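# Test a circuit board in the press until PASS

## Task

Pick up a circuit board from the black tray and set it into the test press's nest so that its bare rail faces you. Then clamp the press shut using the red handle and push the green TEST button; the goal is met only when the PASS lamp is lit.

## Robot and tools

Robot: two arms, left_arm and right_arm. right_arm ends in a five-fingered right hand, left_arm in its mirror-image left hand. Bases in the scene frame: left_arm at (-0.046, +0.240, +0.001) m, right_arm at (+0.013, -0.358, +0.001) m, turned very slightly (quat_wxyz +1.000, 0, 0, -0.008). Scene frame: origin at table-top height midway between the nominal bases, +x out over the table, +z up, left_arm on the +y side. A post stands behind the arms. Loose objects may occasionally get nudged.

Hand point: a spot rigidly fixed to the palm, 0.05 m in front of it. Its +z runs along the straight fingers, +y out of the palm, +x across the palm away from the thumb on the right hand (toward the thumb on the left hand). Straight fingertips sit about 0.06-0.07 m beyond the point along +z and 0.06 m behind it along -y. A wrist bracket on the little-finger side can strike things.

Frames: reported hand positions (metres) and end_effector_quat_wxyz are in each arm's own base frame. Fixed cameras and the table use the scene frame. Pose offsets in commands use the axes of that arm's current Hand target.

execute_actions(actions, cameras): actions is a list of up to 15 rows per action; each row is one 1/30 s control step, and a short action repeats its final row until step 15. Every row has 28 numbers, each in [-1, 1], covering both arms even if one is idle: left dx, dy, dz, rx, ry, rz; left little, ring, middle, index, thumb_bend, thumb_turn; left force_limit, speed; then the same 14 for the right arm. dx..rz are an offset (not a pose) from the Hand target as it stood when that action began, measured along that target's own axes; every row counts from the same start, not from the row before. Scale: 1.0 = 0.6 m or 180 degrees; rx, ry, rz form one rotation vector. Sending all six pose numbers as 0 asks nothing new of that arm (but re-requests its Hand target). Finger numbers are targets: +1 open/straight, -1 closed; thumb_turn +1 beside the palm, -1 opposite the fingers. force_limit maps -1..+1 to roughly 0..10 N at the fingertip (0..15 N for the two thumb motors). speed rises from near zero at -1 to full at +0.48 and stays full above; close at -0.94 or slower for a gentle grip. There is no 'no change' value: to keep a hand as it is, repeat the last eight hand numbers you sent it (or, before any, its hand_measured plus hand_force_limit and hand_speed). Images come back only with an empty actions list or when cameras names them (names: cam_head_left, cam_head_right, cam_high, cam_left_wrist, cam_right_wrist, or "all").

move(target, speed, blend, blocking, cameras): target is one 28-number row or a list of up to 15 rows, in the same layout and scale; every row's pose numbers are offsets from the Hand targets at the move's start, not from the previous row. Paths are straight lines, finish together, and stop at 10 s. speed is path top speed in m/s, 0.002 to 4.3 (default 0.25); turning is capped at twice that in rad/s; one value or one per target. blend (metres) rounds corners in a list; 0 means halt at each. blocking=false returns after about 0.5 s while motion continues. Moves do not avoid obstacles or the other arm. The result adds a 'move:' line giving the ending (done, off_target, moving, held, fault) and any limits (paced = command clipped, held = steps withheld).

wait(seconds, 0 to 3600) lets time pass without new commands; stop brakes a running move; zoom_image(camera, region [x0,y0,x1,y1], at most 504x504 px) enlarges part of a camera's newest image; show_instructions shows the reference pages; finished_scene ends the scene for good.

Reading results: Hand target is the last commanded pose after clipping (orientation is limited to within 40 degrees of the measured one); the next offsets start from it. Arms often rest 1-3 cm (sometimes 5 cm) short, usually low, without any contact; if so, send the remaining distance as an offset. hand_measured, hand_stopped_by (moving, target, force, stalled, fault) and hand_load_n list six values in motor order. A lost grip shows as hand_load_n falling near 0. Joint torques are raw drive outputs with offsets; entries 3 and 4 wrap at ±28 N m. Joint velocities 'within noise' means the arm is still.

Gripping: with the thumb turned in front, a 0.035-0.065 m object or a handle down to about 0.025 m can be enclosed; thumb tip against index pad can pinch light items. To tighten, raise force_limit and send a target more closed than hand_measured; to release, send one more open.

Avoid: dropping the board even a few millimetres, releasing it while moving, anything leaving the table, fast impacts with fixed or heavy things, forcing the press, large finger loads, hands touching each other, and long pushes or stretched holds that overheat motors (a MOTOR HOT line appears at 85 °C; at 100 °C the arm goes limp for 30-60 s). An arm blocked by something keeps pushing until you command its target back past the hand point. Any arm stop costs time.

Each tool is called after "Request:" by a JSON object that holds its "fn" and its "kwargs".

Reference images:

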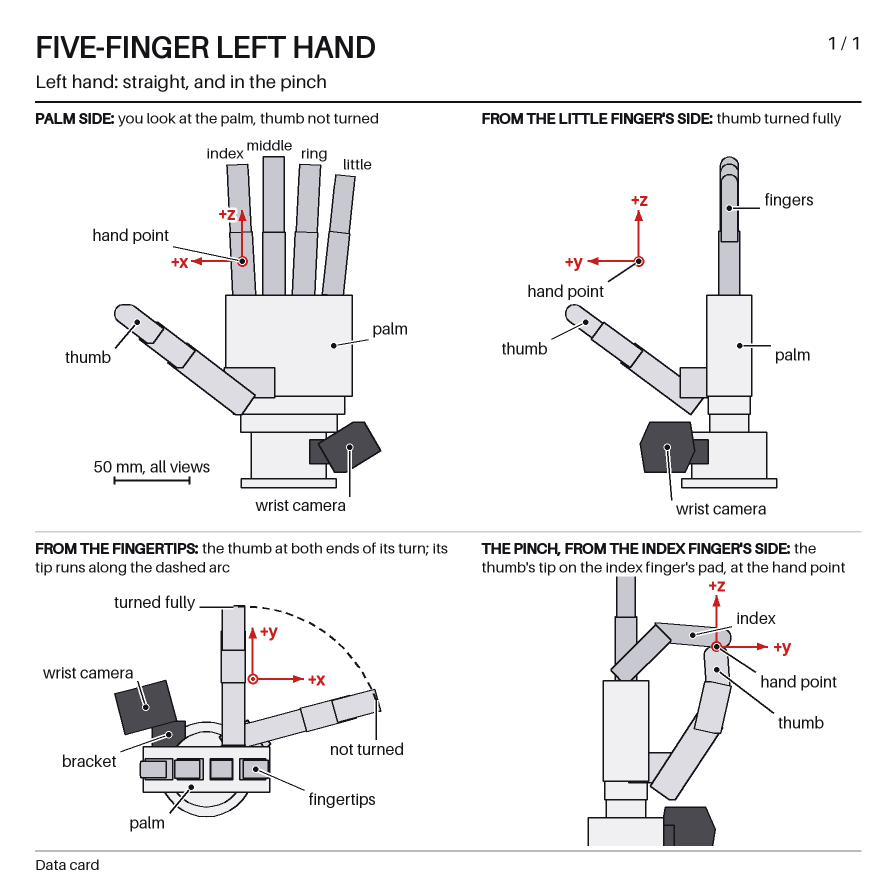

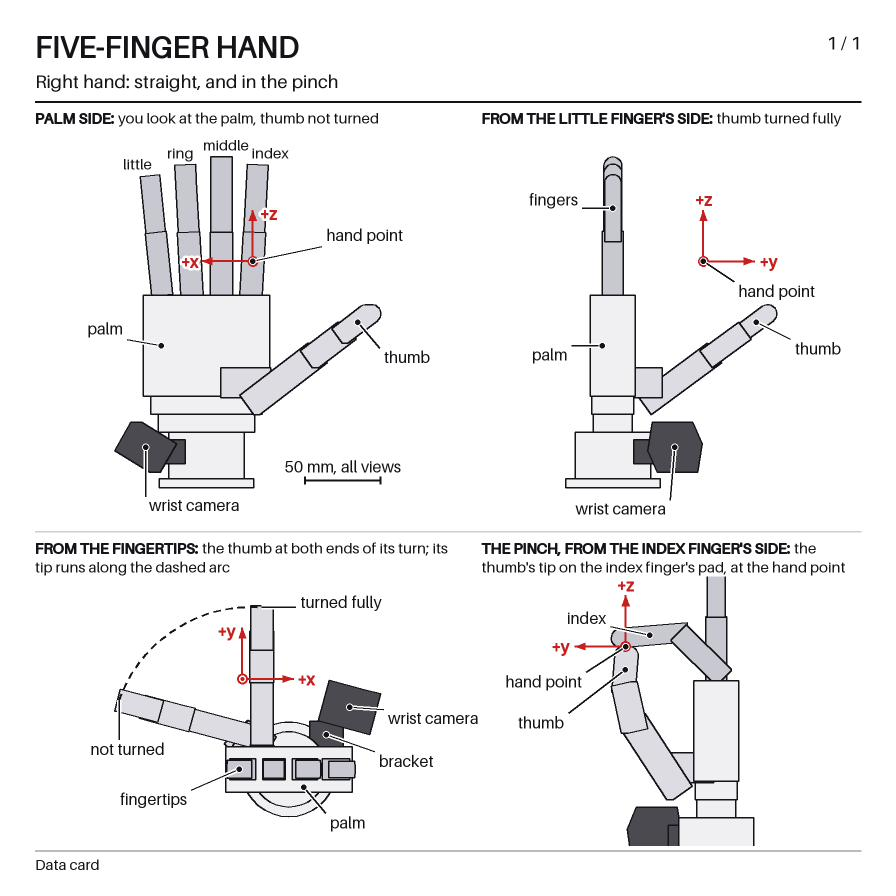

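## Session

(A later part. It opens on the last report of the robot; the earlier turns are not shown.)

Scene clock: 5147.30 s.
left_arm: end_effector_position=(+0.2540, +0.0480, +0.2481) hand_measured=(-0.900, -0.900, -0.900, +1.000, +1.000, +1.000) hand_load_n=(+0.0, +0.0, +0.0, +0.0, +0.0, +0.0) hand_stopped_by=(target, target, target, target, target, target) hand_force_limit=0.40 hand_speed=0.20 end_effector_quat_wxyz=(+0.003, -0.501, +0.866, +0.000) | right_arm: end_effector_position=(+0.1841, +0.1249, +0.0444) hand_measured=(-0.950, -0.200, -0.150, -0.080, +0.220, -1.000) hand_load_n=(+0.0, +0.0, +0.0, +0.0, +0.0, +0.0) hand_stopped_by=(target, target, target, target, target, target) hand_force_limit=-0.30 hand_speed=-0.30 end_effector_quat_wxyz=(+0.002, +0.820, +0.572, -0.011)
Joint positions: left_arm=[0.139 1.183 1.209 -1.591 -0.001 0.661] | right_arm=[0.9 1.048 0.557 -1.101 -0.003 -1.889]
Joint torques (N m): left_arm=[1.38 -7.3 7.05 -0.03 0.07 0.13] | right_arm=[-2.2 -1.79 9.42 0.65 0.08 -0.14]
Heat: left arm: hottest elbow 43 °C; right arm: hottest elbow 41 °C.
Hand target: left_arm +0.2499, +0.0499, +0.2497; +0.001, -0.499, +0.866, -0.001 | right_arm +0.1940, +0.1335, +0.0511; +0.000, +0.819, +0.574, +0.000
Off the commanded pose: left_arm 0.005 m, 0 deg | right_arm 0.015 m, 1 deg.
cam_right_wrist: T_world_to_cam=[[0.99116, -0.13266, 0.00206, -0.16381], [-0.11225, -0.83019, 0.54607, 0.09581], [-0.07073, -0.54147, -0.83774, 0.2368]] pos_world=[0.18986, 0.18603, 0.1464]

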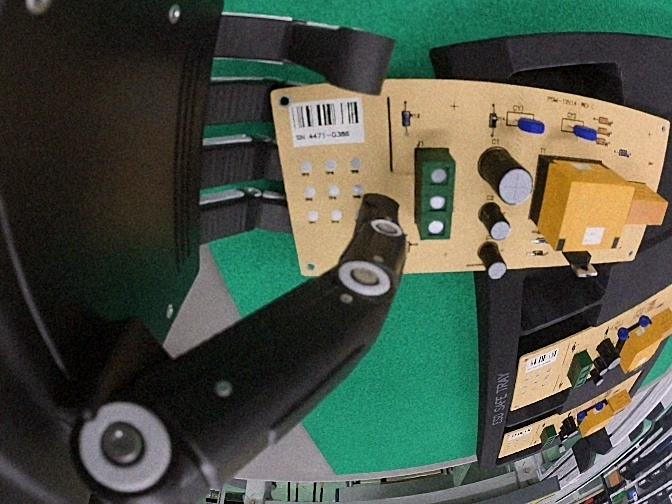

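Request:
{"fn": "execute_actions", "kwargs": {"actions": [[[0,0,0,0,0,0,-0.9,-0.9,-0.9,1,1,1,0.4,0.2,-0.008,-0.0095,-0.0133,0,0,-0.0278,-0.95,-0.2,-0.15,-0.08,0.22,-1,-0.3,-0.3]],[[0,0,0,0,0,0,-0.9,-0.9,-0.9,1,1,1,0.4,0.2,0,0,0,0,0,0,-0.95,-0.2,-0.15,-0.08,0.22,-1,-0.3,-0.3]]], "cameras": ["cam_right_wrist"]}}

Request:
{"fn": "zoom_image", "kwargs": {"camera": "cam_right_wrist", "region": [190, 50, 430, 300]}}

Scene clock: 5210.53 s.
left_arm: end_effector_position=(+0.2540, +0.0480, +0.2481) hand_measured=(-0.900, -0.900, -0.900, +1.000, +1.000, +1.000) hand_load_n=(+0.0, +0.0, +0.0, +0.0, -0.5, +0.5) hand_stopped_by=(target, target, target, target, target, target) hand_force_limit=0.40 hand_speed=0.20 end_effector_quat_wxyz=(+0.003, -0.501, +0.866, +0.000) | right_arm: end_effector_position=(+0.1837, +0.1243, +0.0516) hand_measured=(-0.950, -0.200, -0.150, -0.080, +0.220, -1.000) hand_load_n=(+0.0, +0.5, +0.0, +0.0, +0.0, +0.0) hand_stopped_by=(target, target, target, target, target, target) hand_force_limit=-0.30 hand_speed=-0.30 end_effector_quat_wxyz=(+0.002, +0.799, +0.602, -0.009)
Joint positions: left_arm=[0.139 1.183 1.209 -1.591 -0.001 0.661] | right_arm=[0.904 1.012 0.557 -1.133 -0.001 -1.958]
Joint torques (N m): left_arm=[1.44 -7.24 7.05 -0.02 0.07 0.13] | right_arm=[-1.03 -2.84 8.75 0.21 0.02 -0.09]
Heat: left arm: hottest elbow 43 °C; right arm: hottest elbow 42 °C.
Hand target: left_arm +0.2499, +0.0499, +0.2497; +0.001, -0.499, +0.866, -0.001 | right_arm +0.1870, +0.1308, +0.0591; +0.000, +0.793, +0.609, +0.000
Off the commanded pose: left_arm 0.005 m, 0 deg | right_arm 0.011 m, 1 deg.
cam_right_wrist: T_world_to_cam=[[0.99818, -0.0601, 0.00432, -0.17385], [-0.0528, -0.83784, 0.54335, 0.0814], [-0.02904, -0.54259, -0.83949, 0.23501]] pos_world=[0.18466, 0.18527, 0.15381]

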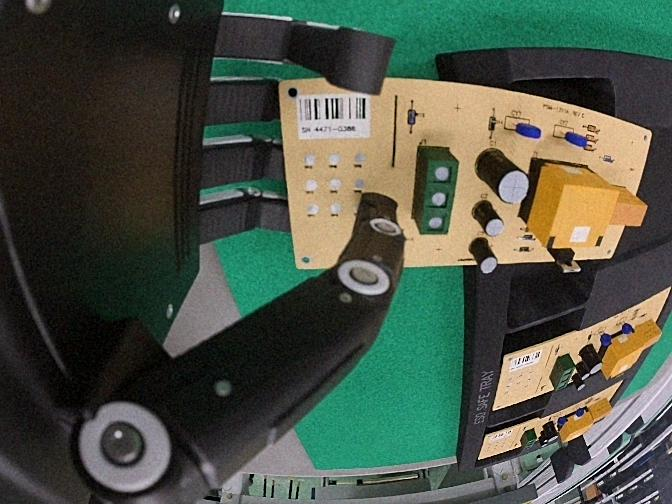

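Scaled by 2.016 from the camera's image (finer frame: 960x720).

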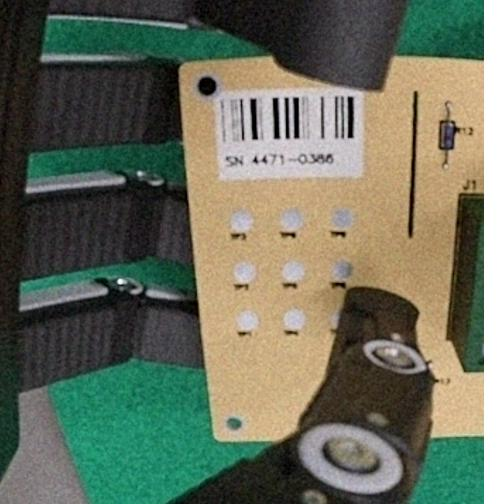

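Request:
{"fn": "execute_actions", "kwargs": {"actions": [[[0,0,0,0,0,0,-0.9,-0.9,-0.9,1,1,1,0.4,0.2,0,0,0,0,0,0,-0.95,-0.2,-0.15,-0.08,-0.3,-1,-0.6,-0.5]],[[0,0,0,0,0,0,-0.9,-0.9,-0.9,1,1,1,0.4,0.2,0,0,0,0,0,0,-0.95,-0.2,-0.15,-0.08,-0.3,-1,-0.6,-0.5]]], "cameras": ["cam_right_wrist"]}}

Request:
{"fn": "zoom_image", "kwargs": {"camera": "cam_right_wrist", "region": [190, 50, 430, 300]}}

Scene clock: 5282.70 s.
left_arm: end_effector_position=(+0.2540, +0.0480, +0.2481) hand_measured=(-0.900, -0.900, -0.900, +1.000, +1.000, +1.000) hand_load_n=(+0.0, +0.0, +0.0, +0.0, +0.0, +0.0) hand_stopped_by=(target, target, target, target, target, target) hand_force_limit=0.40 hand_speed=0.20 end_effector_quat_wxyz=(+0.003, -0.501, +0.866, +0.000) | right_arm: end_effector_position=(+0.1838, +0.1243, +0.0516) hand_measured=(-0.950, -0.200, -0.150, -0.080, -0.300, -1.000) hand_load_n=(+0.0, +1.5, +0.0, +0.0, +0.0, +0.0) hand_stopped_by=(target, target, target, target, target, target) hand_force_limit=-0.60 hand_speed=-0.50 end_effector_quat_wxyz=(+0.002, +0.798, +0.602, -0.009)
Joint positions: left_arm=[0.139 1.183 1.209 -1.591 -0.001 0.661] | right_arm=[0.904 1.012 0.557 -1.133 -0.001 -1.96]
Joint torques (N m): left_arm=[1.44 -7.36 7.04 -0.03 0.07 0.13] | right_arm=[-1.08 -2.78 8.75 0.24 0.01 -0.06]
Heat: left arm: hottest elbow 43 °C; right arm: hottest elbow 41 °C.
Hand target: left_arm +0.2499, +0.0499, +0.2497; +0.001, -0.499, +0.866, -0.001 | right_arm +0.1870, +0.1308, +0.0591; +0.000, +0.793, +0.609, +0.000
Off the commanded pose: left_arm 0.005 m, 0 deg | right_arm 0.010 m, 1 deg.
cam_right_wrist: T_world_to_cam=[[0.99827, -0.05866, 0.00435, -0.17413], [-0.0516, -0.83794, 0.54331, 0.08129], [-0.02823, -0.5426, -0.83952, 0.23492]] pos_world=[0.18466, 0.18537, 0.15381]

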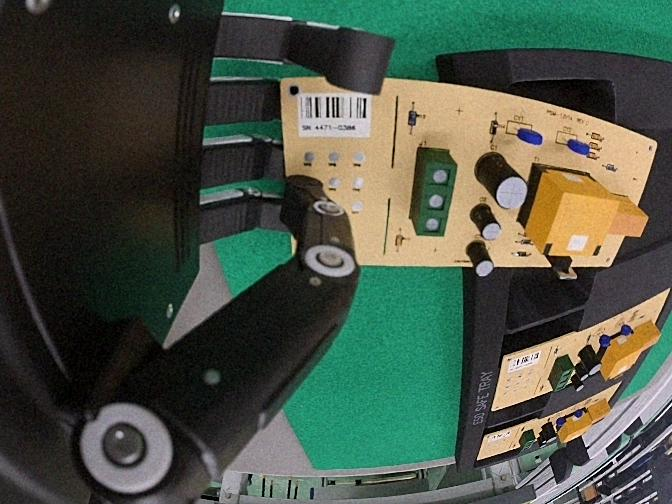

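Scaled by 2.016 from the camera's image (finer frame: 960x720).

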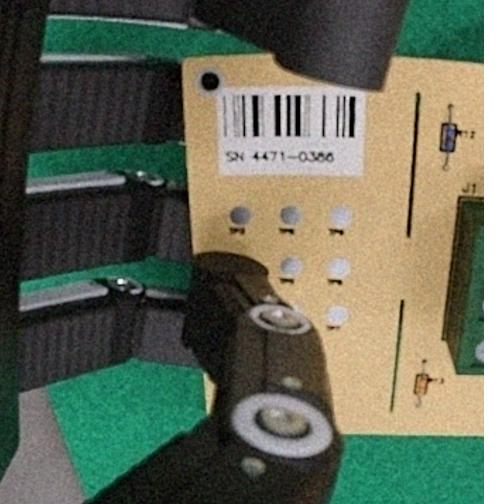

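Request:
{"fn": "execute_actions", "kwargs": {"actions": [[[0,0,0,0,0,0,-0.9,-0.9,-0.9,1,1,1,0.4,0.2,0,0,0,0,0,0,-0.95,-0.2,-0.15,-0.08,-0.18,-1,-0.3,-0.3]],[[0,0,0,0,0,0,-0.9,-0.9,-0.9,1,1,1,0.4,0.2,0,0,0,0,0,0,-0.95,-0.45,-0.4,-0.35,-0.18,-1,-0.3,-0.6]],[[0,0,0,0,0,0,-0.9,-0.9,-0.9,1,1,1,0.4,0.2,0,0,0,0,0,0,-0.95,-0.45,-0.4,-0.35,-0.18,-1,-0.3,-0.6]]], "cameras": ["cam_right_wrist"]}}

Request:
{"fn": "zoom_image", "kwargs": {"camera": "cam_right_wrist", "region": [190, 50, 430, 300]}}

Scene clock: 5320.70 s.
left_arm: end_effector_position=(+0.2540, +0.0480, +0.2481) hand_measured=(-0.900, -0.900, -0.900, +1.000, +1.000, +1.000) hand_load_n=(+0.0, +0.0, +0.0, +0.0, +0.0, +0.0) hand_stopped_by=(target, target, target, target, target, target) hand_force_limit=0.40 hand_speed=0.20 end_effector_quat_wxyz=(+0.003, -0.501, +0.866, +0.000) | right_arm: end_effector_position=(+0.1837, +0.1244, +0.0516) hand_measured=(-0.950, -0.232, -0.182, -0.146, -0.180, -1.000) hand_load_n=(+0.0, +9.0, +4.5, +5.0, +0.0, +0.0) hand_stopped_by=(target, force, force, force, target, target) hand_force_limit=-0.30 hand_speed=-0.60 end_effector_quat_wxyz=(+0.001, +0.798, +0.602, -0.009)
Joint positions: left_arm=[0.139 1.183 1.209 -1.591 -0.001 0.661] | right_arm=[0.904 1.012 0.557 -1.133 -0.002 -1.96]
Joint torques (N m): left_arm=[1.44 -7.36 7.05 -0.03 0.07 0.13] | right_arm=[-1.03 -2.84 8.73 0.23 0.01 -0.06]
Heat: left arm: hottest elbow 43 °C; right arm: hottest elbow 41 °C.
Hand target: left_arm +0.2499, +0.0499, +0.2497; +0.001, -0.499, +0.866, -0.001 | right_arm +0.1870, +0.1309, +0.0591; -0.001, +0.793, +0.609, +0.000
Off the commanded pose: left_arm 0.005 m, 0 deg | right_arm 0.010 m, 1 deg.
cam_right_wrist: T_world_to_cam=[[0.99827, -0.05865, 0.00397, -0.17408], [-0.0514, -0.83807, 0.54314, 0.0813], [-0.02853, -0.5424, -0.83963, 0.23495]] pos_world=[0.18466, 0.18537, 0.15381]

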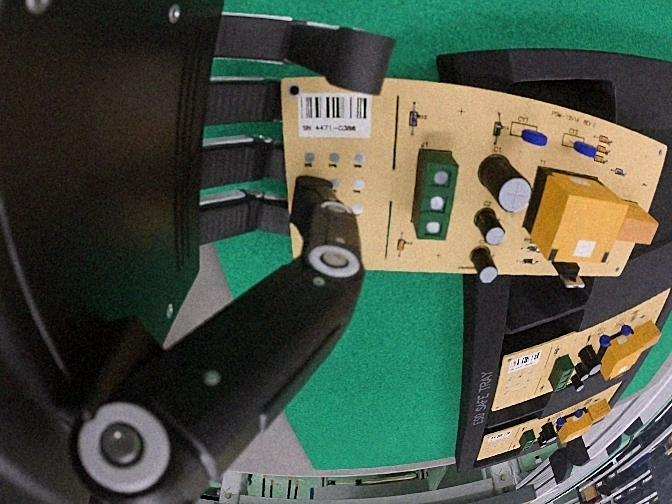

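Scaled by 2.016 from the camera's image (finer frame: 960x720).

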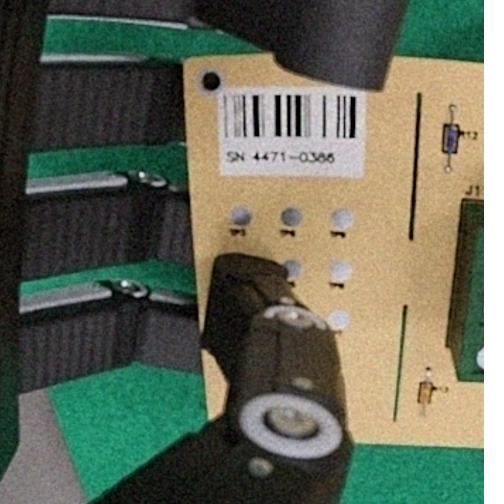

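Request:
{"fn": "move", "kwargs": {"target": [0,0,0,0,0,0,-0.9,-0.9,-0.9,1,1,1,0.4,0.2,-0.009,-0.002,-0.0417,0,0,0,-0.95,-0.45,-0.4,-0.35,-0.18,-1,-0.3,-0.6], "speed": 0.04, "cameras": ["cam_right_wrist","cam_head_left"]}}

Scene clock: 5340.20 s.
left_arm: end_effector_position=(+0.2540, +0.0480, +0.2481) hand_measured=(-0.900, -0.900, -0.900, +1.000, +1.000, +1.000) hand_load_n=(+0.0, +0.0, +0.0, +0.0, +0.0, +0.0) hand_stopped_by=(target, target, target, target, target, target) hand_force_limit=0.40 hand_speed=0.20 end_effector_quat_wxyz=(+0.003, -0.501, +0.866, +0.000) | right_arm: end_effector_position=(+0.1718, +0.1092, +0.0636) hand_measured=(-0.950, -0.232, -0.182, -0.146, -0.180, -1.000) hand_load_n=(+0.0, +9.5, +4.5, +5.0, +0.0, +0.0) hand_stopped_by=(target, force, force, force, target, target) hand_force_limit=-0.30 hand_speed=-0.60 end_effector_quat_wxyz=(+0.006, +0.797, +0.604, -0.027)
Joint positions: left_arm=[0.139 1.183 1.209 -1.591 -0.001 0.661] | right_arm=[0.904 0.961 0.561 -1.227 -0.002 -1.964]
Joint torques (N m): left_arm=[1.44 -7.24 7.05 -0.02 0.07 0.13] | right_arm=[-1.32 -2.67 11.77 0.08 0.03 -0.07]
Heat: left arm: hottest elbow 43 °C; right arm: hottest elbow 41 °C.
Hand target: left_arm +0.2499, +0.0499, +0.2497; +0.001, -0.499, +0.866, -0.001 | right_arm +0.1844, +0.1259, +0.0841; -0.001, +0.793, +0.609, +0.000
Off the commanded pose: left_arm 0.005 m, 0 deg | right_arm 0.029 m, 3 deg.
move: off_target (right_arm)
cam_right_wrist: T_world_to_cam=[[0.99834, -0.05464, -0.01817, -0.16217], [-0.0346, -0.82142, 0.56927, 0.05502], [-0.04603, -0.56769, -0.82195, 0.24115]] pos_world=[0.1749, 0.17323, 0.16395]
Images, in order (width x height): cam_head_left 672x504, cam_right_wrist 672x504.

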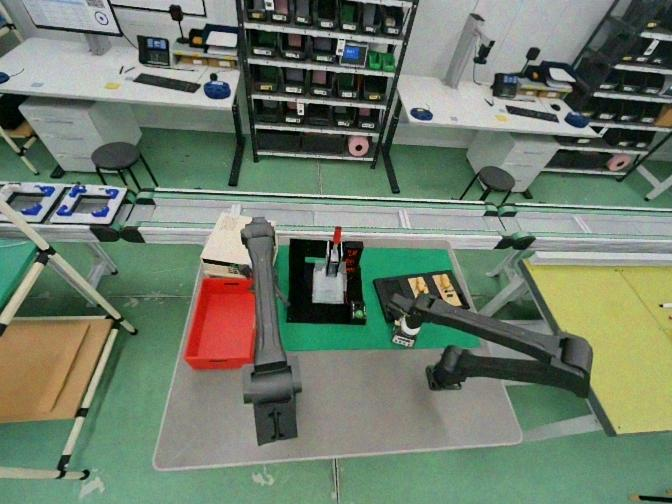

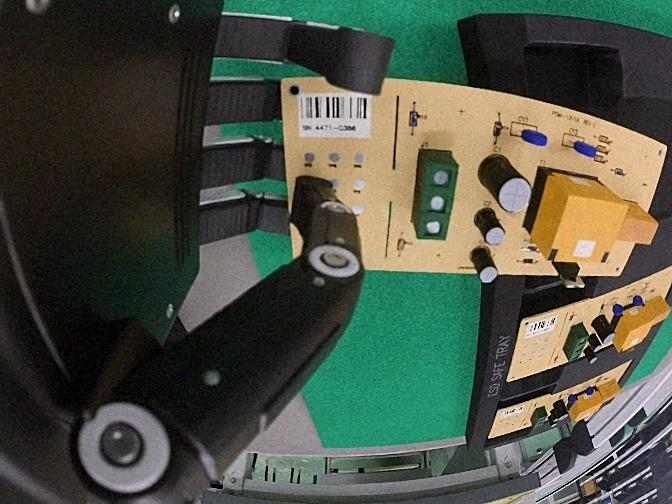

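Request:
{"fn": "move", "kwargs": {"target": [0,0,0,0,0,0,-0.9,-0.9,-0.9,1,1,1,0.4,0.2,0,0,-0.03,0,0,0,-0.95,-0.45,-0.4,-0.35,-0.18,-1,-0.3,-0.6], "speed": 0.05, "cameras": ["cam_right_wrist"]}}

Scene clock: 5354.70 s.
left_arm: end_effector_position=(+0.2540, +0.0480, +0.2481) hand_measured=(-0.900, -0.900, -0.900, +1.000, +1.000, +1.000) hand_load_n=(+0.0, +0.0, +0.0, +0.0, +0.0, +0.0) hand_stopped_by=(target, target, target, target, target, target) hand_force_limit=0.40 hand_speed=0.20 end_effector_quat_wxyz=(+0.003, -0.501, +0.866, +0.000) | right_arm: end_effector_position=(+0.1728, +0.1105, +0.0817) hand_measured=(-0.950, -0.232, -0.182, -0.146, -0.180, -1.000) hand_load_n=(+0.0, +9.5, +4.5, +5.0, +0.0, +0.0) hand_stopped_by=(target, force, force, force, target, target) hand_force_limit=-0.30 hand_speed=-0.60 end_effector_quat_wxyz=(+0.006, +0.796, +0.604, -0.026)
Joint positions: left_arm=[0.139 1.183 1.209 -1.591 -0.001 0.661] | right_arm=[0.904 0.941 0.601 -1.285 -0.002 -1.965]
Joint torques (N m): left_arm=[1.44 -7.3 7.05 -0.03 0.08 0.13] | right_arm=[-1.32 -2.55 11.9 0.02 0.03 -0.07]
Heat: left arm: hottest elbow 43 °C; right arm: hottest elbow 42 °C.
Hand target: left_arm +0.2499, +0.0499, +0.2497; +0.001, -0.499, +0.866, -0.001 | right_arm +0.1845, +0.1260, +0.1021; -0.001, +0.793, +0.609, +0.000
Off the commanded pose: left_arm 0.005 m, 0 deg | right_arm 0.028 m, 3 deg.
move: off_target (right_arm)
cam_right_wrist: T_world_to_cam=[[0.9984, -0.05389, -0.01718, -0.16299], [-0.03461, -0.82238, 0.56788, 0.04615], [-0.04473, -0.56638, -0.82293, 0.25647]] pos_world=[0.1758, 0.17443, 0.18205]

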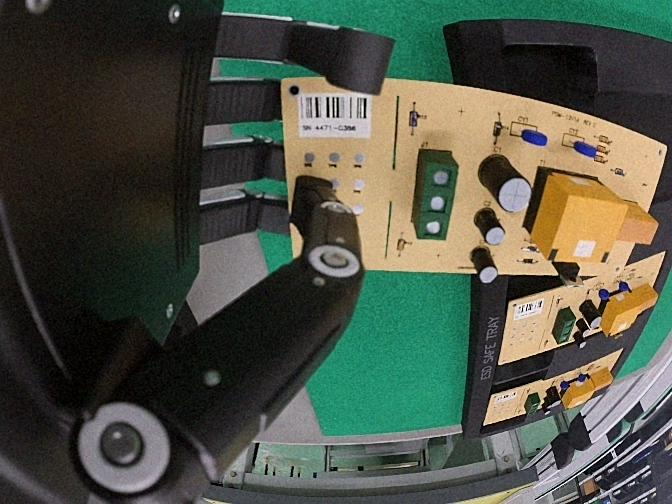

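Request:
{"fn": "move", "kwargs": {"target": [[0,0,0,0,0,0,-0.9,-0.9,-0.9,1,1,1,0.4,0.2,0,0,-0.07,0,0,0,-0.95,-0.45,-0.4,-0.35,-0.18,-1,-0.3,-0.6],[0,0,0,0,0,0,-0.9,-0.9,-0.9,1,1,1,0.4,0.2,0.4203,-0.1637,-0.07,0,0,0,-0.95,-0.45,-0.4,-0.35,-0.18,-1,-0.3,-0.6]], "speed": [0.06,0.12], "blend": [0.02,0], "cameras": ["cam_right_wrist","cam_high","cam_head_right"]}}

Scene clock: 5420.90 s.
left_arm: end_effector_position=(+0.2540, +0.0480, +0.2481) hand_measured=(-0.900, -0.900, -0.900, +1.000, +1.000, +1.000) hand_load_n=(+0.0, +0.0, +0.0, +0.0, +0.0, +0.0) hand_stopped_by=(target, target, target, target, target, target) hand_force_limit=0.40 hand_speed=0.20 end_effector_quat_wxyz=(+0.003, -0.501, +0.866, +0.000) | right_arm: end_effector_position=(+0.1521, +0.3764, +0.1280) hand_measured=(-0.950, -0.232, -0.182, -0.146, -0.180, -1.000) hand_load_n=(+0.0, +9.5, +4.5, +5.0, +0.0, +0.0) hand_stopped_by=(target, force, force, force, target, target) hand_force_limit=-0.30 hand_speed=-0.60 end_effector_quat_wxyz=(+0.011, +0.791, +0.611, -0.019)
Joint positions: left_arm=[0.139 1.183 1.209 -1.591 -0.001 0.661] | right_arm=[1.333 1.548 1.24 -1.306 -0.006 -1.553]
Joint torques (N m): left_arm=[1.44 -7.3 7.04 -0.03 0.07 0.13] | right_arm=[-1.2 -9.82 12.07 0.25 0.17 0.15]
Heat: left arm: hottest elbow 43 °C; right arm: hottest elbow 44 °C.
Hand target: left_arm +0.2499, +0.0499, +0.2497; +0.001, -0.499, +0.866, -0.001 | right_arm +0.1549, +0.3951, +0.1443; -0.001, +0.793, +0.609, +0.000
Off the commanded pose: left_arm 0.005 m, 0 deg | right_arm 0.025 m, 3 deg.
move: off_target (right_arm)
cam_right_wrist: T_world_to_cam=[[0.99932, -0.03681, 0.00128, -0.13602], [-0.03106, -0.82345, 0.56653, 0.2378], [-0.0198, -0.56619, -0.82404, 0.44053]] pos_world=[0.15203, 0.44024, 0.22847]
Images, in order (width x height): cam_head_right 672x504, cam_high 672x504, cam_right_wrist 672x504.

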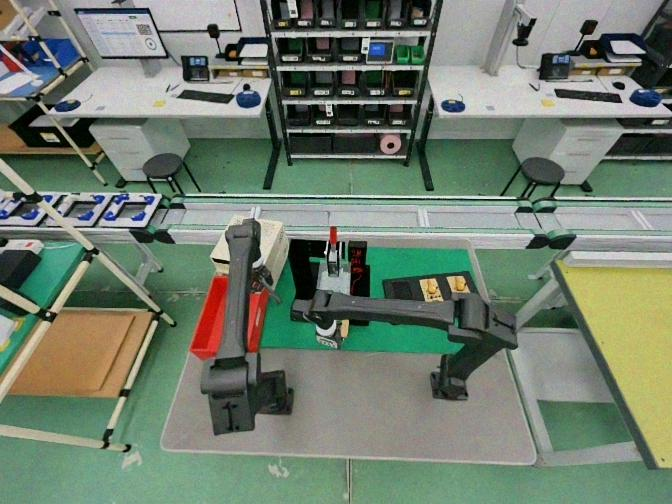

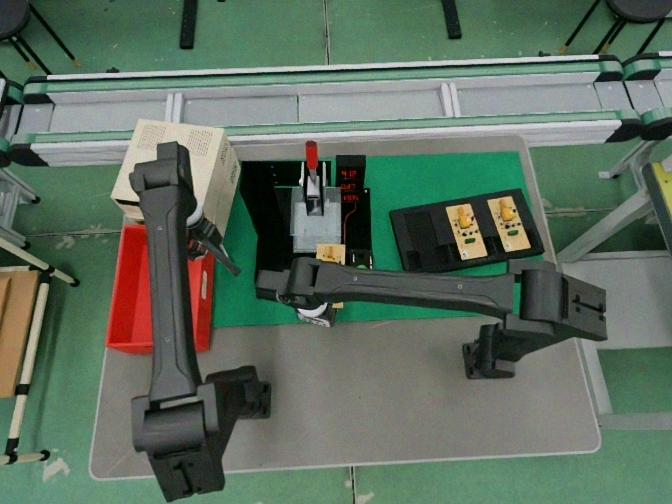

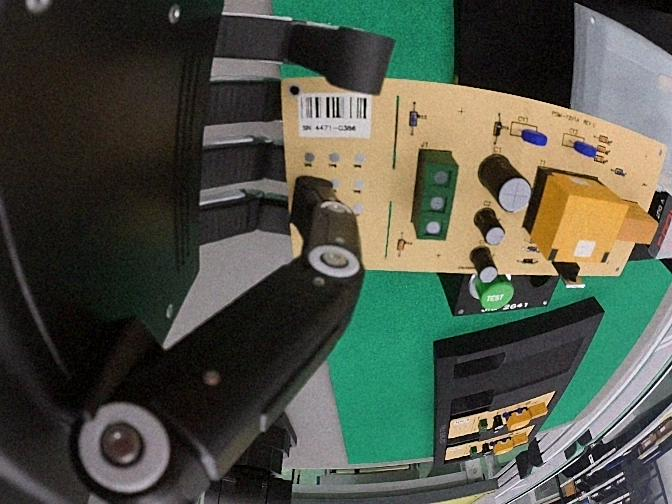

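Request:
{"fn": "zoom_image", "kwargs": {"camera": "cam_high", "region": [250, 170, 400, 340]}}

Request:
{"fn": "zoom_image", "kwargs": {"camera": "cam_right_wrist", "region": [250, 40, 672, 340]}}

Scaled by 2.965 from the camera's image (finer frame: 960x720).

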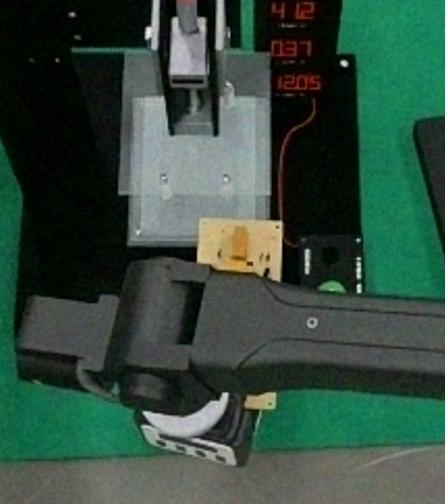

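Scaled by 1.194 from the camera's image (finer frame: 960x720).

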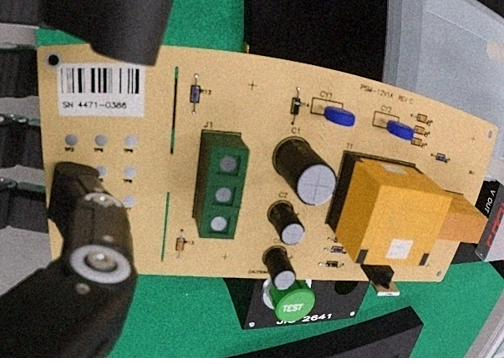

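Request:
{"fn": "zoom_image", "kwargs": {"camera": "cam_high", "region": [285, 185, 350, 260]}}

Request:
{"fn": "zoom_image", "kwargs": {"camera": "cam_head_right", "region": [290, 240, 380, 330]}}

Scaled by 6.720 from the camera's image (finer frame: 960x720).

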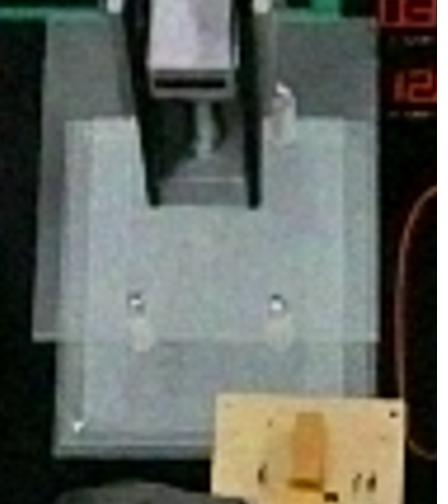

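Scaled by 5.600 from the camera's image (finer frame: 960x720).

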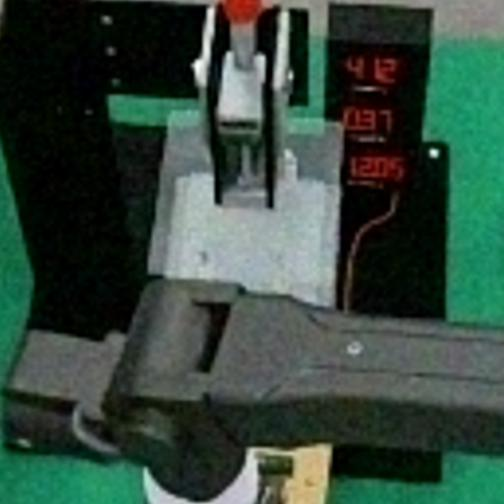

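Request:
{"fn": "move", "kwargs": {"target": [0,0,0,0,0,0,-0.9,-0.9,-0.9,1,1,1,0.4,0.2,-0.1153,0.1172,-0.0333,0,0,0,-0.95,-0.45,-0.4,-0.35,-0.18,-1,-0.3,-0.6], "speed": 0.12, "cameras": ["cam_right_wrist"]}}

Request:
{"fn": "zoom_image", "kwargs": {"camera": "cam_right_wrist", "region": [390, 0, 672, 200]}}

Scene clock: 5499.17 s.
left_arm: end_effector_position=(+0.2540, +0.0480, +0.2481) hand_measured=(-0.900, -0.900, -0.900, +1.000, +1.000, +1.000) hand_load_n=(+0.0, +0.0, +0.0, +0.0, +0.0, +0.0) hand_stopped_by=(target, target, target, target, target, target) hand_force_limit=0.40 hand_speed=0.20 end_effector_quat_wxyz=(+0.003, -0.501, +0.866, +0.000) | right_arm: end_effector_position=(+0.2042, +0.3135, +0.1583) hand_measured=(-0.950, -0.232, -0.182, -0.146, -0.180, -1.000) hand_load_n=(+0.0, +9.5, +4.5, +5.0, +0.0, +0.0) hand_stopped_by=(target, force, force, force, target, target) hand_force_limit=-0.30 hand_speed=-0.60 end_effector_quat_wxyz=(+0.001, +0.795, +0.606, -0.004)
Joint positions: left_arm=[0.139 1.183 1.209 -1.591 -0.001 0.661] | right_arm=[1.164 1.393 1.158 -1.344 -0.003 -1.709]
Joint torques (N m): left_arm=[1.38 -7.24 7.05 -0.02 0.07 0.13] | right_arm=[-1.79 -9.47 7.69 0.25 0.09 -0.05]
Heat: left arm: hottest elbow 43 °C; right arm: hottest elbow 44 °C.
Hand target: left_arm +0.2499, +0.0499, +0.2497; +0.001, -0.499, +0.866, -0.001 | right_arm +0.2049, +0.3099, +0.1641; -0.001, +0.793, +0.609, +0.000
Off the commanded pose: left_arm 0.005 m, 0 deg | right_arm 0.007 m, 1 deg.
move: done
cam_right_wrist: T_world_to_cam=[[0.99875, -0.0491, 0.0096, -0.18783], [-0.04657, -0.84218, 0.53718, 0.18405], [-0.0183, -0.53695, -0.84341, 0.42457]] pos_world=[0.20393, 0.37376, 0.26102]

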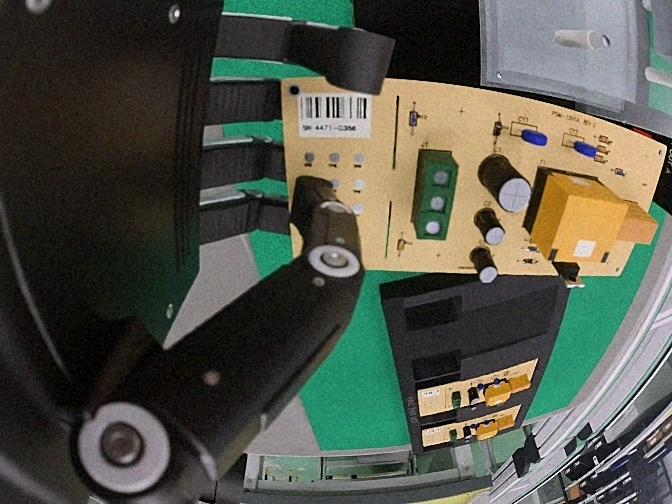

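Scaled by 1.787 from the camera's image (finer frame: 960x720).

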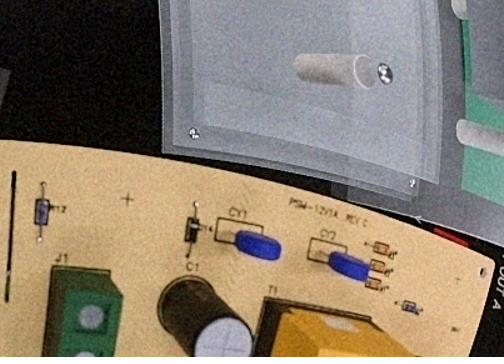

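Request:
{"fn": "zoom_image", "kwargs": {"camera": "cam_right_wrist", "region": [470, 0, 650, 130]}}

Scaled by 2.800 from the camera's image (finer frame: 960x720).

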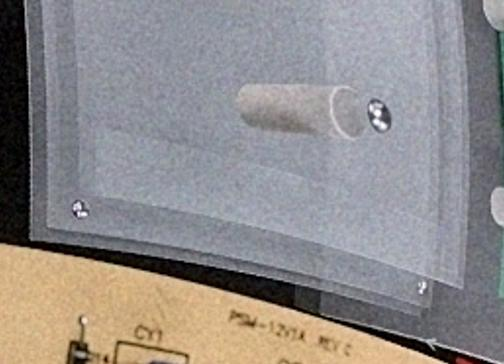

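Request:
{"fn": "move", "kwargs": {"target": [[0,0,0,0,0,0,-0.9,-0.9,-0.9,1,1,1,0.4,0.2,0.1205,-0.1305,0.0152,0,0,0,-0.95,-0.45,-0.4,-0.35,-0.18,-1,-0.3,-0.6],[0,0,0,0,0,0,-0.9,-0.9,-0.9,1,1,1,0.4,0.2,0.1205,-0.1305,0.14,0,0,0,-0.95,-0.45,-0.4,-0.35,-0.18,-1,-0.3,-0.6]], "speed": [0.12,0.08], "cameras": ["cam_right_wrist","cam_high"]}}

Request:
{"fn": "zoom_image", "kwargs": {"camera": "cam_high", "region": [260, 180, 380, 320]}}

Request:
{"fn": "zoom_image", "kwargs": {"camera": "cam_right_wrist", "region": [400, 0, 672, 200]}}

Scene clock: 5560.40 s.
left_arm: end_effector_position=(+0.2540, +0.0480, +0.2481) hand_measured=(-0.900, -0.900, -0.900, +1.000, +1.000, +1.000) hand_load_n=(+0.0, +0.0, +0.0, +0.0, +0.0, +0.0) hand_stopped_by=(target, target, target, target, target, target) hand_force_limit=0.40 hand_speed=0.20 end_effector_quat_wxyz=(+0.003, -0.501, +0.866, +0.000) | right_arm: end_effector_position=(+0.1484, +0.3983, +0.0817) hand_measured=(-0.950, -0.232, -0.182, -0.146, -0.180, -1.000) hand_load_n=(+0.0, +9.5, +4.5, +5.0, +0.0, +0.0) hand_stopped_by=(target, force, force, force, target, target) hand_force_limit=-0.30 hand_speed=-0.60 end_effector_quat_wxyz=(+0.001, +0.791, +0.612, -0.004)
Joint positions: left_arm=[0.139 1.183 1.209 -1.591 -0.001 0.661] | right_arm=[1.353 1.617 1.196 -1.157 -0.004 -1.534]
Joint torques (N m): left_arm=[1.44 -7.3 7.06 -0.03 0.07 0.13] | right_arm=[-1.44 -10.75 7.25 0.88 0.11 0.11]
Heat: left arm: hottest elbow 43 °C; right arm: hottest elbow 41 °C.
Hand target: left_arm +0.2499, +0.0499, +0.2497; +0.001, -0.499, +0.866, -0.001 | right_arm +0.1480, +0.4000, +0.0802; +0.000, +0.793, +0.609, +0.000
Off the commanded pose: left_arm 0.005 m, 0 deg | right_arm 0.002 m, 1 deg.
move: done
cam_right_wrist: T_world_to_cam=[[0.99931, -0.03543, 0.01066, -0.13283], [-0.03561, -0.84304, 0.53666, 0.29286], [-0.01003, -0.53668, -0.84373, 0.40318]] pos_world=[0.14721, 0.45857, 0.18442]
Images, in order (width x height): cam_high 672x504, cam_right_wrist 672x504.

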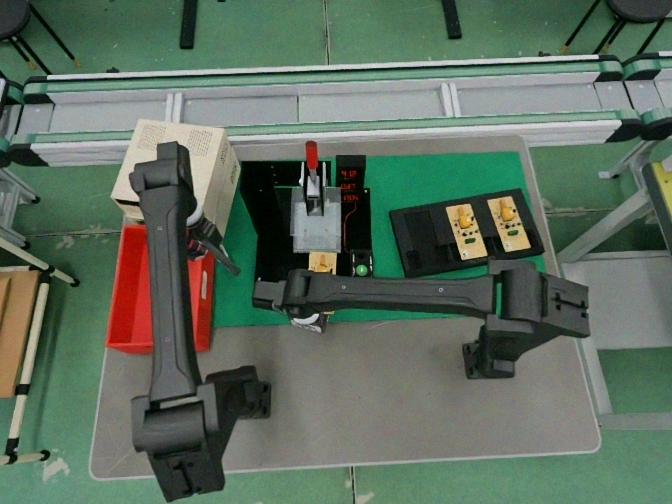

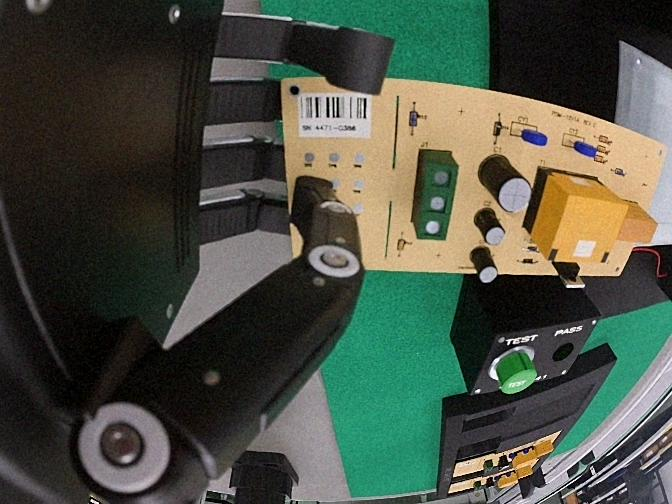

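Scaled by 3.600 from the camera's image (finer frame: 960x720).

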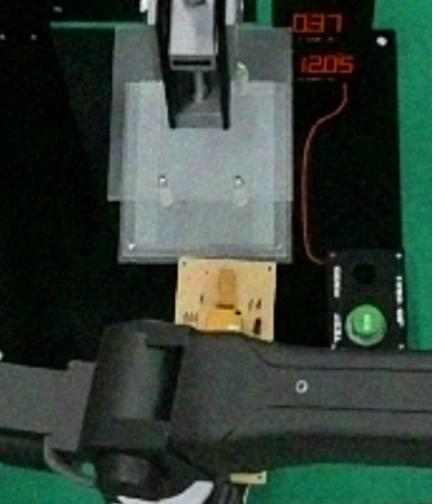

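Scaled by 1.853 from the camera's image (finer frame: 960x720).

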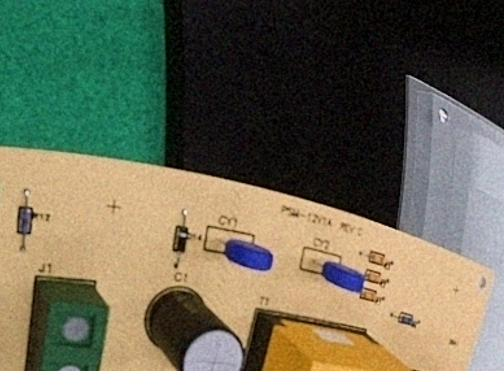

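Request:
{"fn": "zoom_image", "kwargs": {"camera": "cam_high", "region": [285, 230, 350, 290]}}

Scaled by 7.754 from the camera's image (finer frame: 960x720).

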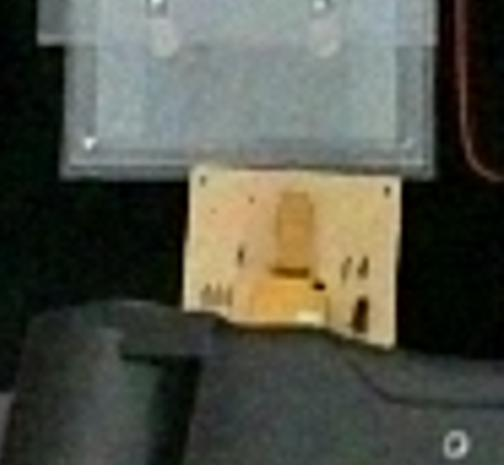

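Request:
{"fn": "move", "kwargs": {"target": [0,0,0,0,0,0,-0.9,-0.9,-0.9,1,1,1,0.4,0.2,0.034,-0.0092,0.024,0.046,0,0,-0.95,-0.45,-0.4,-0.35,-0.18,-1,-0.3,-0.6], "speed": 0.06, "cameras": ["cam_right_wrist","cam_high"]}}

Request:
{"fn": "zoom_image", "kwargs": {"camera": "cam_high", "region": [285, 230, 350, 290]}}

Request:
{"fn": "zoom_image", "kwargs": {"camera": "cam_right_wrist", "region": [400, 0, 672, 200]}}

Scene clock: 5722.40 s.
left_arm: end_effector_position=(+0.2540, +0.0480, +0.2481) hand_measured=(-0.900, -0.900, -0.900, +1.000, +1.000, +1.000) hand_load_n=(+0.0, +0.0, +0.0, +0.5, +0.0, +0.0) hand_stopped_by=(target, target, target, target, target, target) hand_force_limit=0.40 hand_speed=0.20 end_effector_quat_wxyz=(+0.003, -0.501, +0.866, +0.000) | right_arm: end_effector_position=(+0.1387, +0.3992, +0.0551) hand_measured=(-0.950, -0.232, -0.182, -0.146, -0.180, -1.000) hand_load_n=(+0.0, +9.5, +4.5, +5.0, +0.0, +0.0) hand_stopped_by=(target, force, force, force, target, target) hand_force_limit=-0.30 hand_speed=-0.60 end_effector_quat_wxyz=(-0.041, +0.793, +0.605, -0.063)
Joint positions: left_arm=[0.139 1.183 1.209 -1.591 -0.001 0.661] | right_arm=[1.312 1.667 1.196 -1.15 -0.143 -1.565]
Joint torques (N m): left_arm=[1.49 -7.3 7.05 -0.03 0.07 0.13] | right_arm=[-2.14 -10.7 11.03 0.77 -0.24 -0.04]
Heat: left arm: hottest elbow 43 °C; right arm: hottest elbow 40 °C.
Hand target: left_arm +0.2499, +0.0499, +0.2497; +0.001, -0.499, +0.866, -0.001 | right_arm +0.1479, +0.4213, +0.0659; -0.058, +0.791, +0.607, -0.044
Off the commanded pose: left_arm 0.005 m, 0 deg | right_arm 0.026 m, 3 deg.
move: off_target (right_arm)
cam_right_wrist: T_world_to_cam=[[0.98968, -0.04928, -0.13457, -0.10793], [0.03196, -0.83949, 0.54243, 0.29648], [-0.1397, -0.54113, -0.82925, 0.40007]] pos_world=[0.15323, 0.46007, 0.15641]
Images, in order (width x height): cam_high 672x504, cam_right_wrist 672x504.

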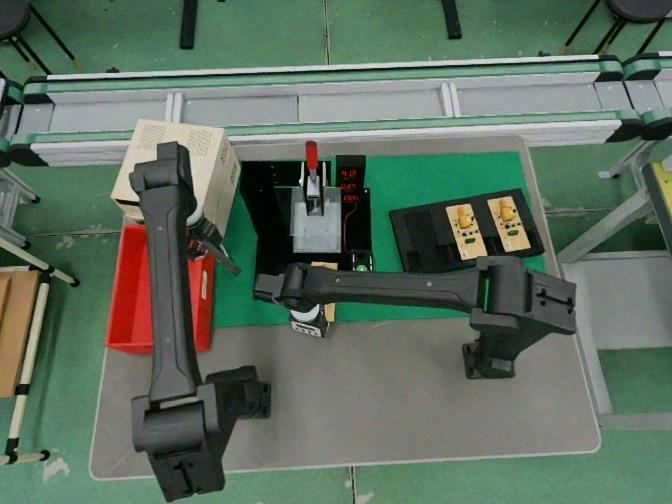

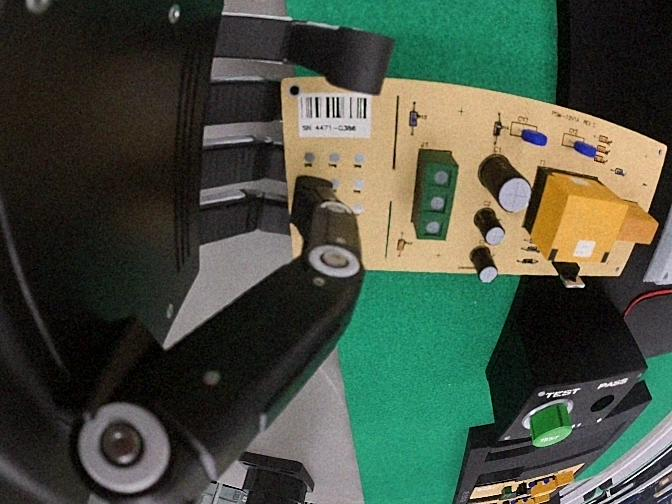

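Scaled by 7.754 from the camera's image (finer frame: 960x720).

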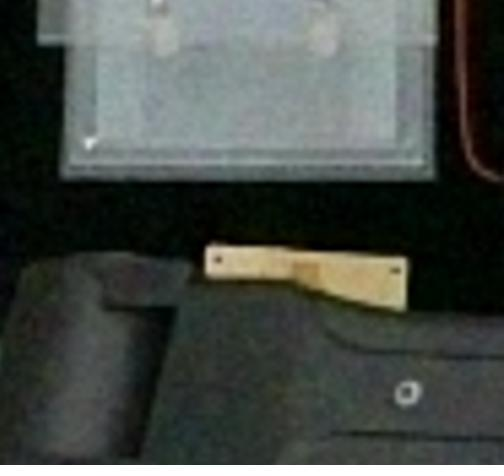

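Scaled by 1.853 from the camera's image (finer frame: 960x720).

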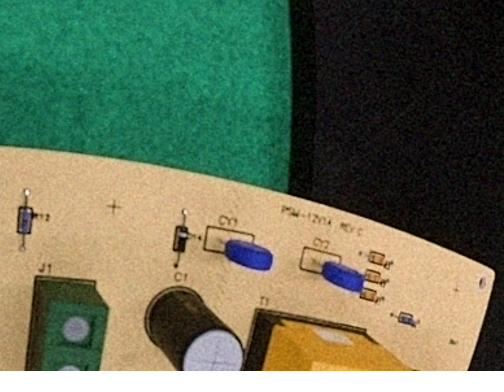

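Request:
{"fn": "execute_actions", "kwargs": {"actions": [[[0,0,0,0,0,0,-0.9,-0.9,-0.9,1,1,1,0.4,0.2,0.0147,0,-0.0203,0,0,0,-0.95,-0.45,-0.4,-0.35,-0.18,-1,-0.3,-0.6]]]}}

Scene clock: 5743.33 s.
left_arm: end_effector_position=(+0.2540, +0.0480, +0.2481) hand_measured=(-0.900, -0.900, -0.900, +1.000, +1.000, +1.000) hand_load_n=(+0.0, +0.5, +0.0, +0.0, +0.0, +0.0) hand_stopped_by=(target, target, target, target, target, target) hand_force_limit=0.40 hand_speed=0.20 end_effector_quat_wxyz=(+0.003, -0.501, +0.866, +0.000) | right_arm: end_effector_position=(+0.1437, +0.4131, +0.0667) hand_measured=(-0.950, -0.232, -0.182, -0.146, -0.180, -1.000) hand_load_n=(+0.0, +9.0, +4.5, +5.0, +0.0, +0.0) hand_stopped_by=(target, force, force, force, target, target) hand_force_limit=-0.30 hand_speed=-0.60 end_effector_quat_wxyz=(-0.048, +0.792, +0.606, -0.056)
Joint positions: left_arm=[0.139 1.183 1.209 -1.591 -0.001 0.661] | right_arm=[1.31 1.674 1.243 -1.169 -0.143 -1.569]
Joint torques (N m): left_arm=[1.38 -7.24 7.06 -0.06 0.07 0.13] | right_arm=[-2.14 -10.87 11.18 0.16 -0.24 -0.07]
Heat: left arm: hottest elbow 43 °C; right arm: hottest elbow 41 °C.
Hand target: left_arm +0.2499, +0.0499, +0.2497; +0.001, -0.499, +0.866, -0.001 | right_arm +0.1519, +0.4293, +0.0779; -0.058, +0.791, +0.607, -0.044
Off the commanded pose: left_arm 0.005 m, 0 deg | right_arm 0.021 m, 2 deg.


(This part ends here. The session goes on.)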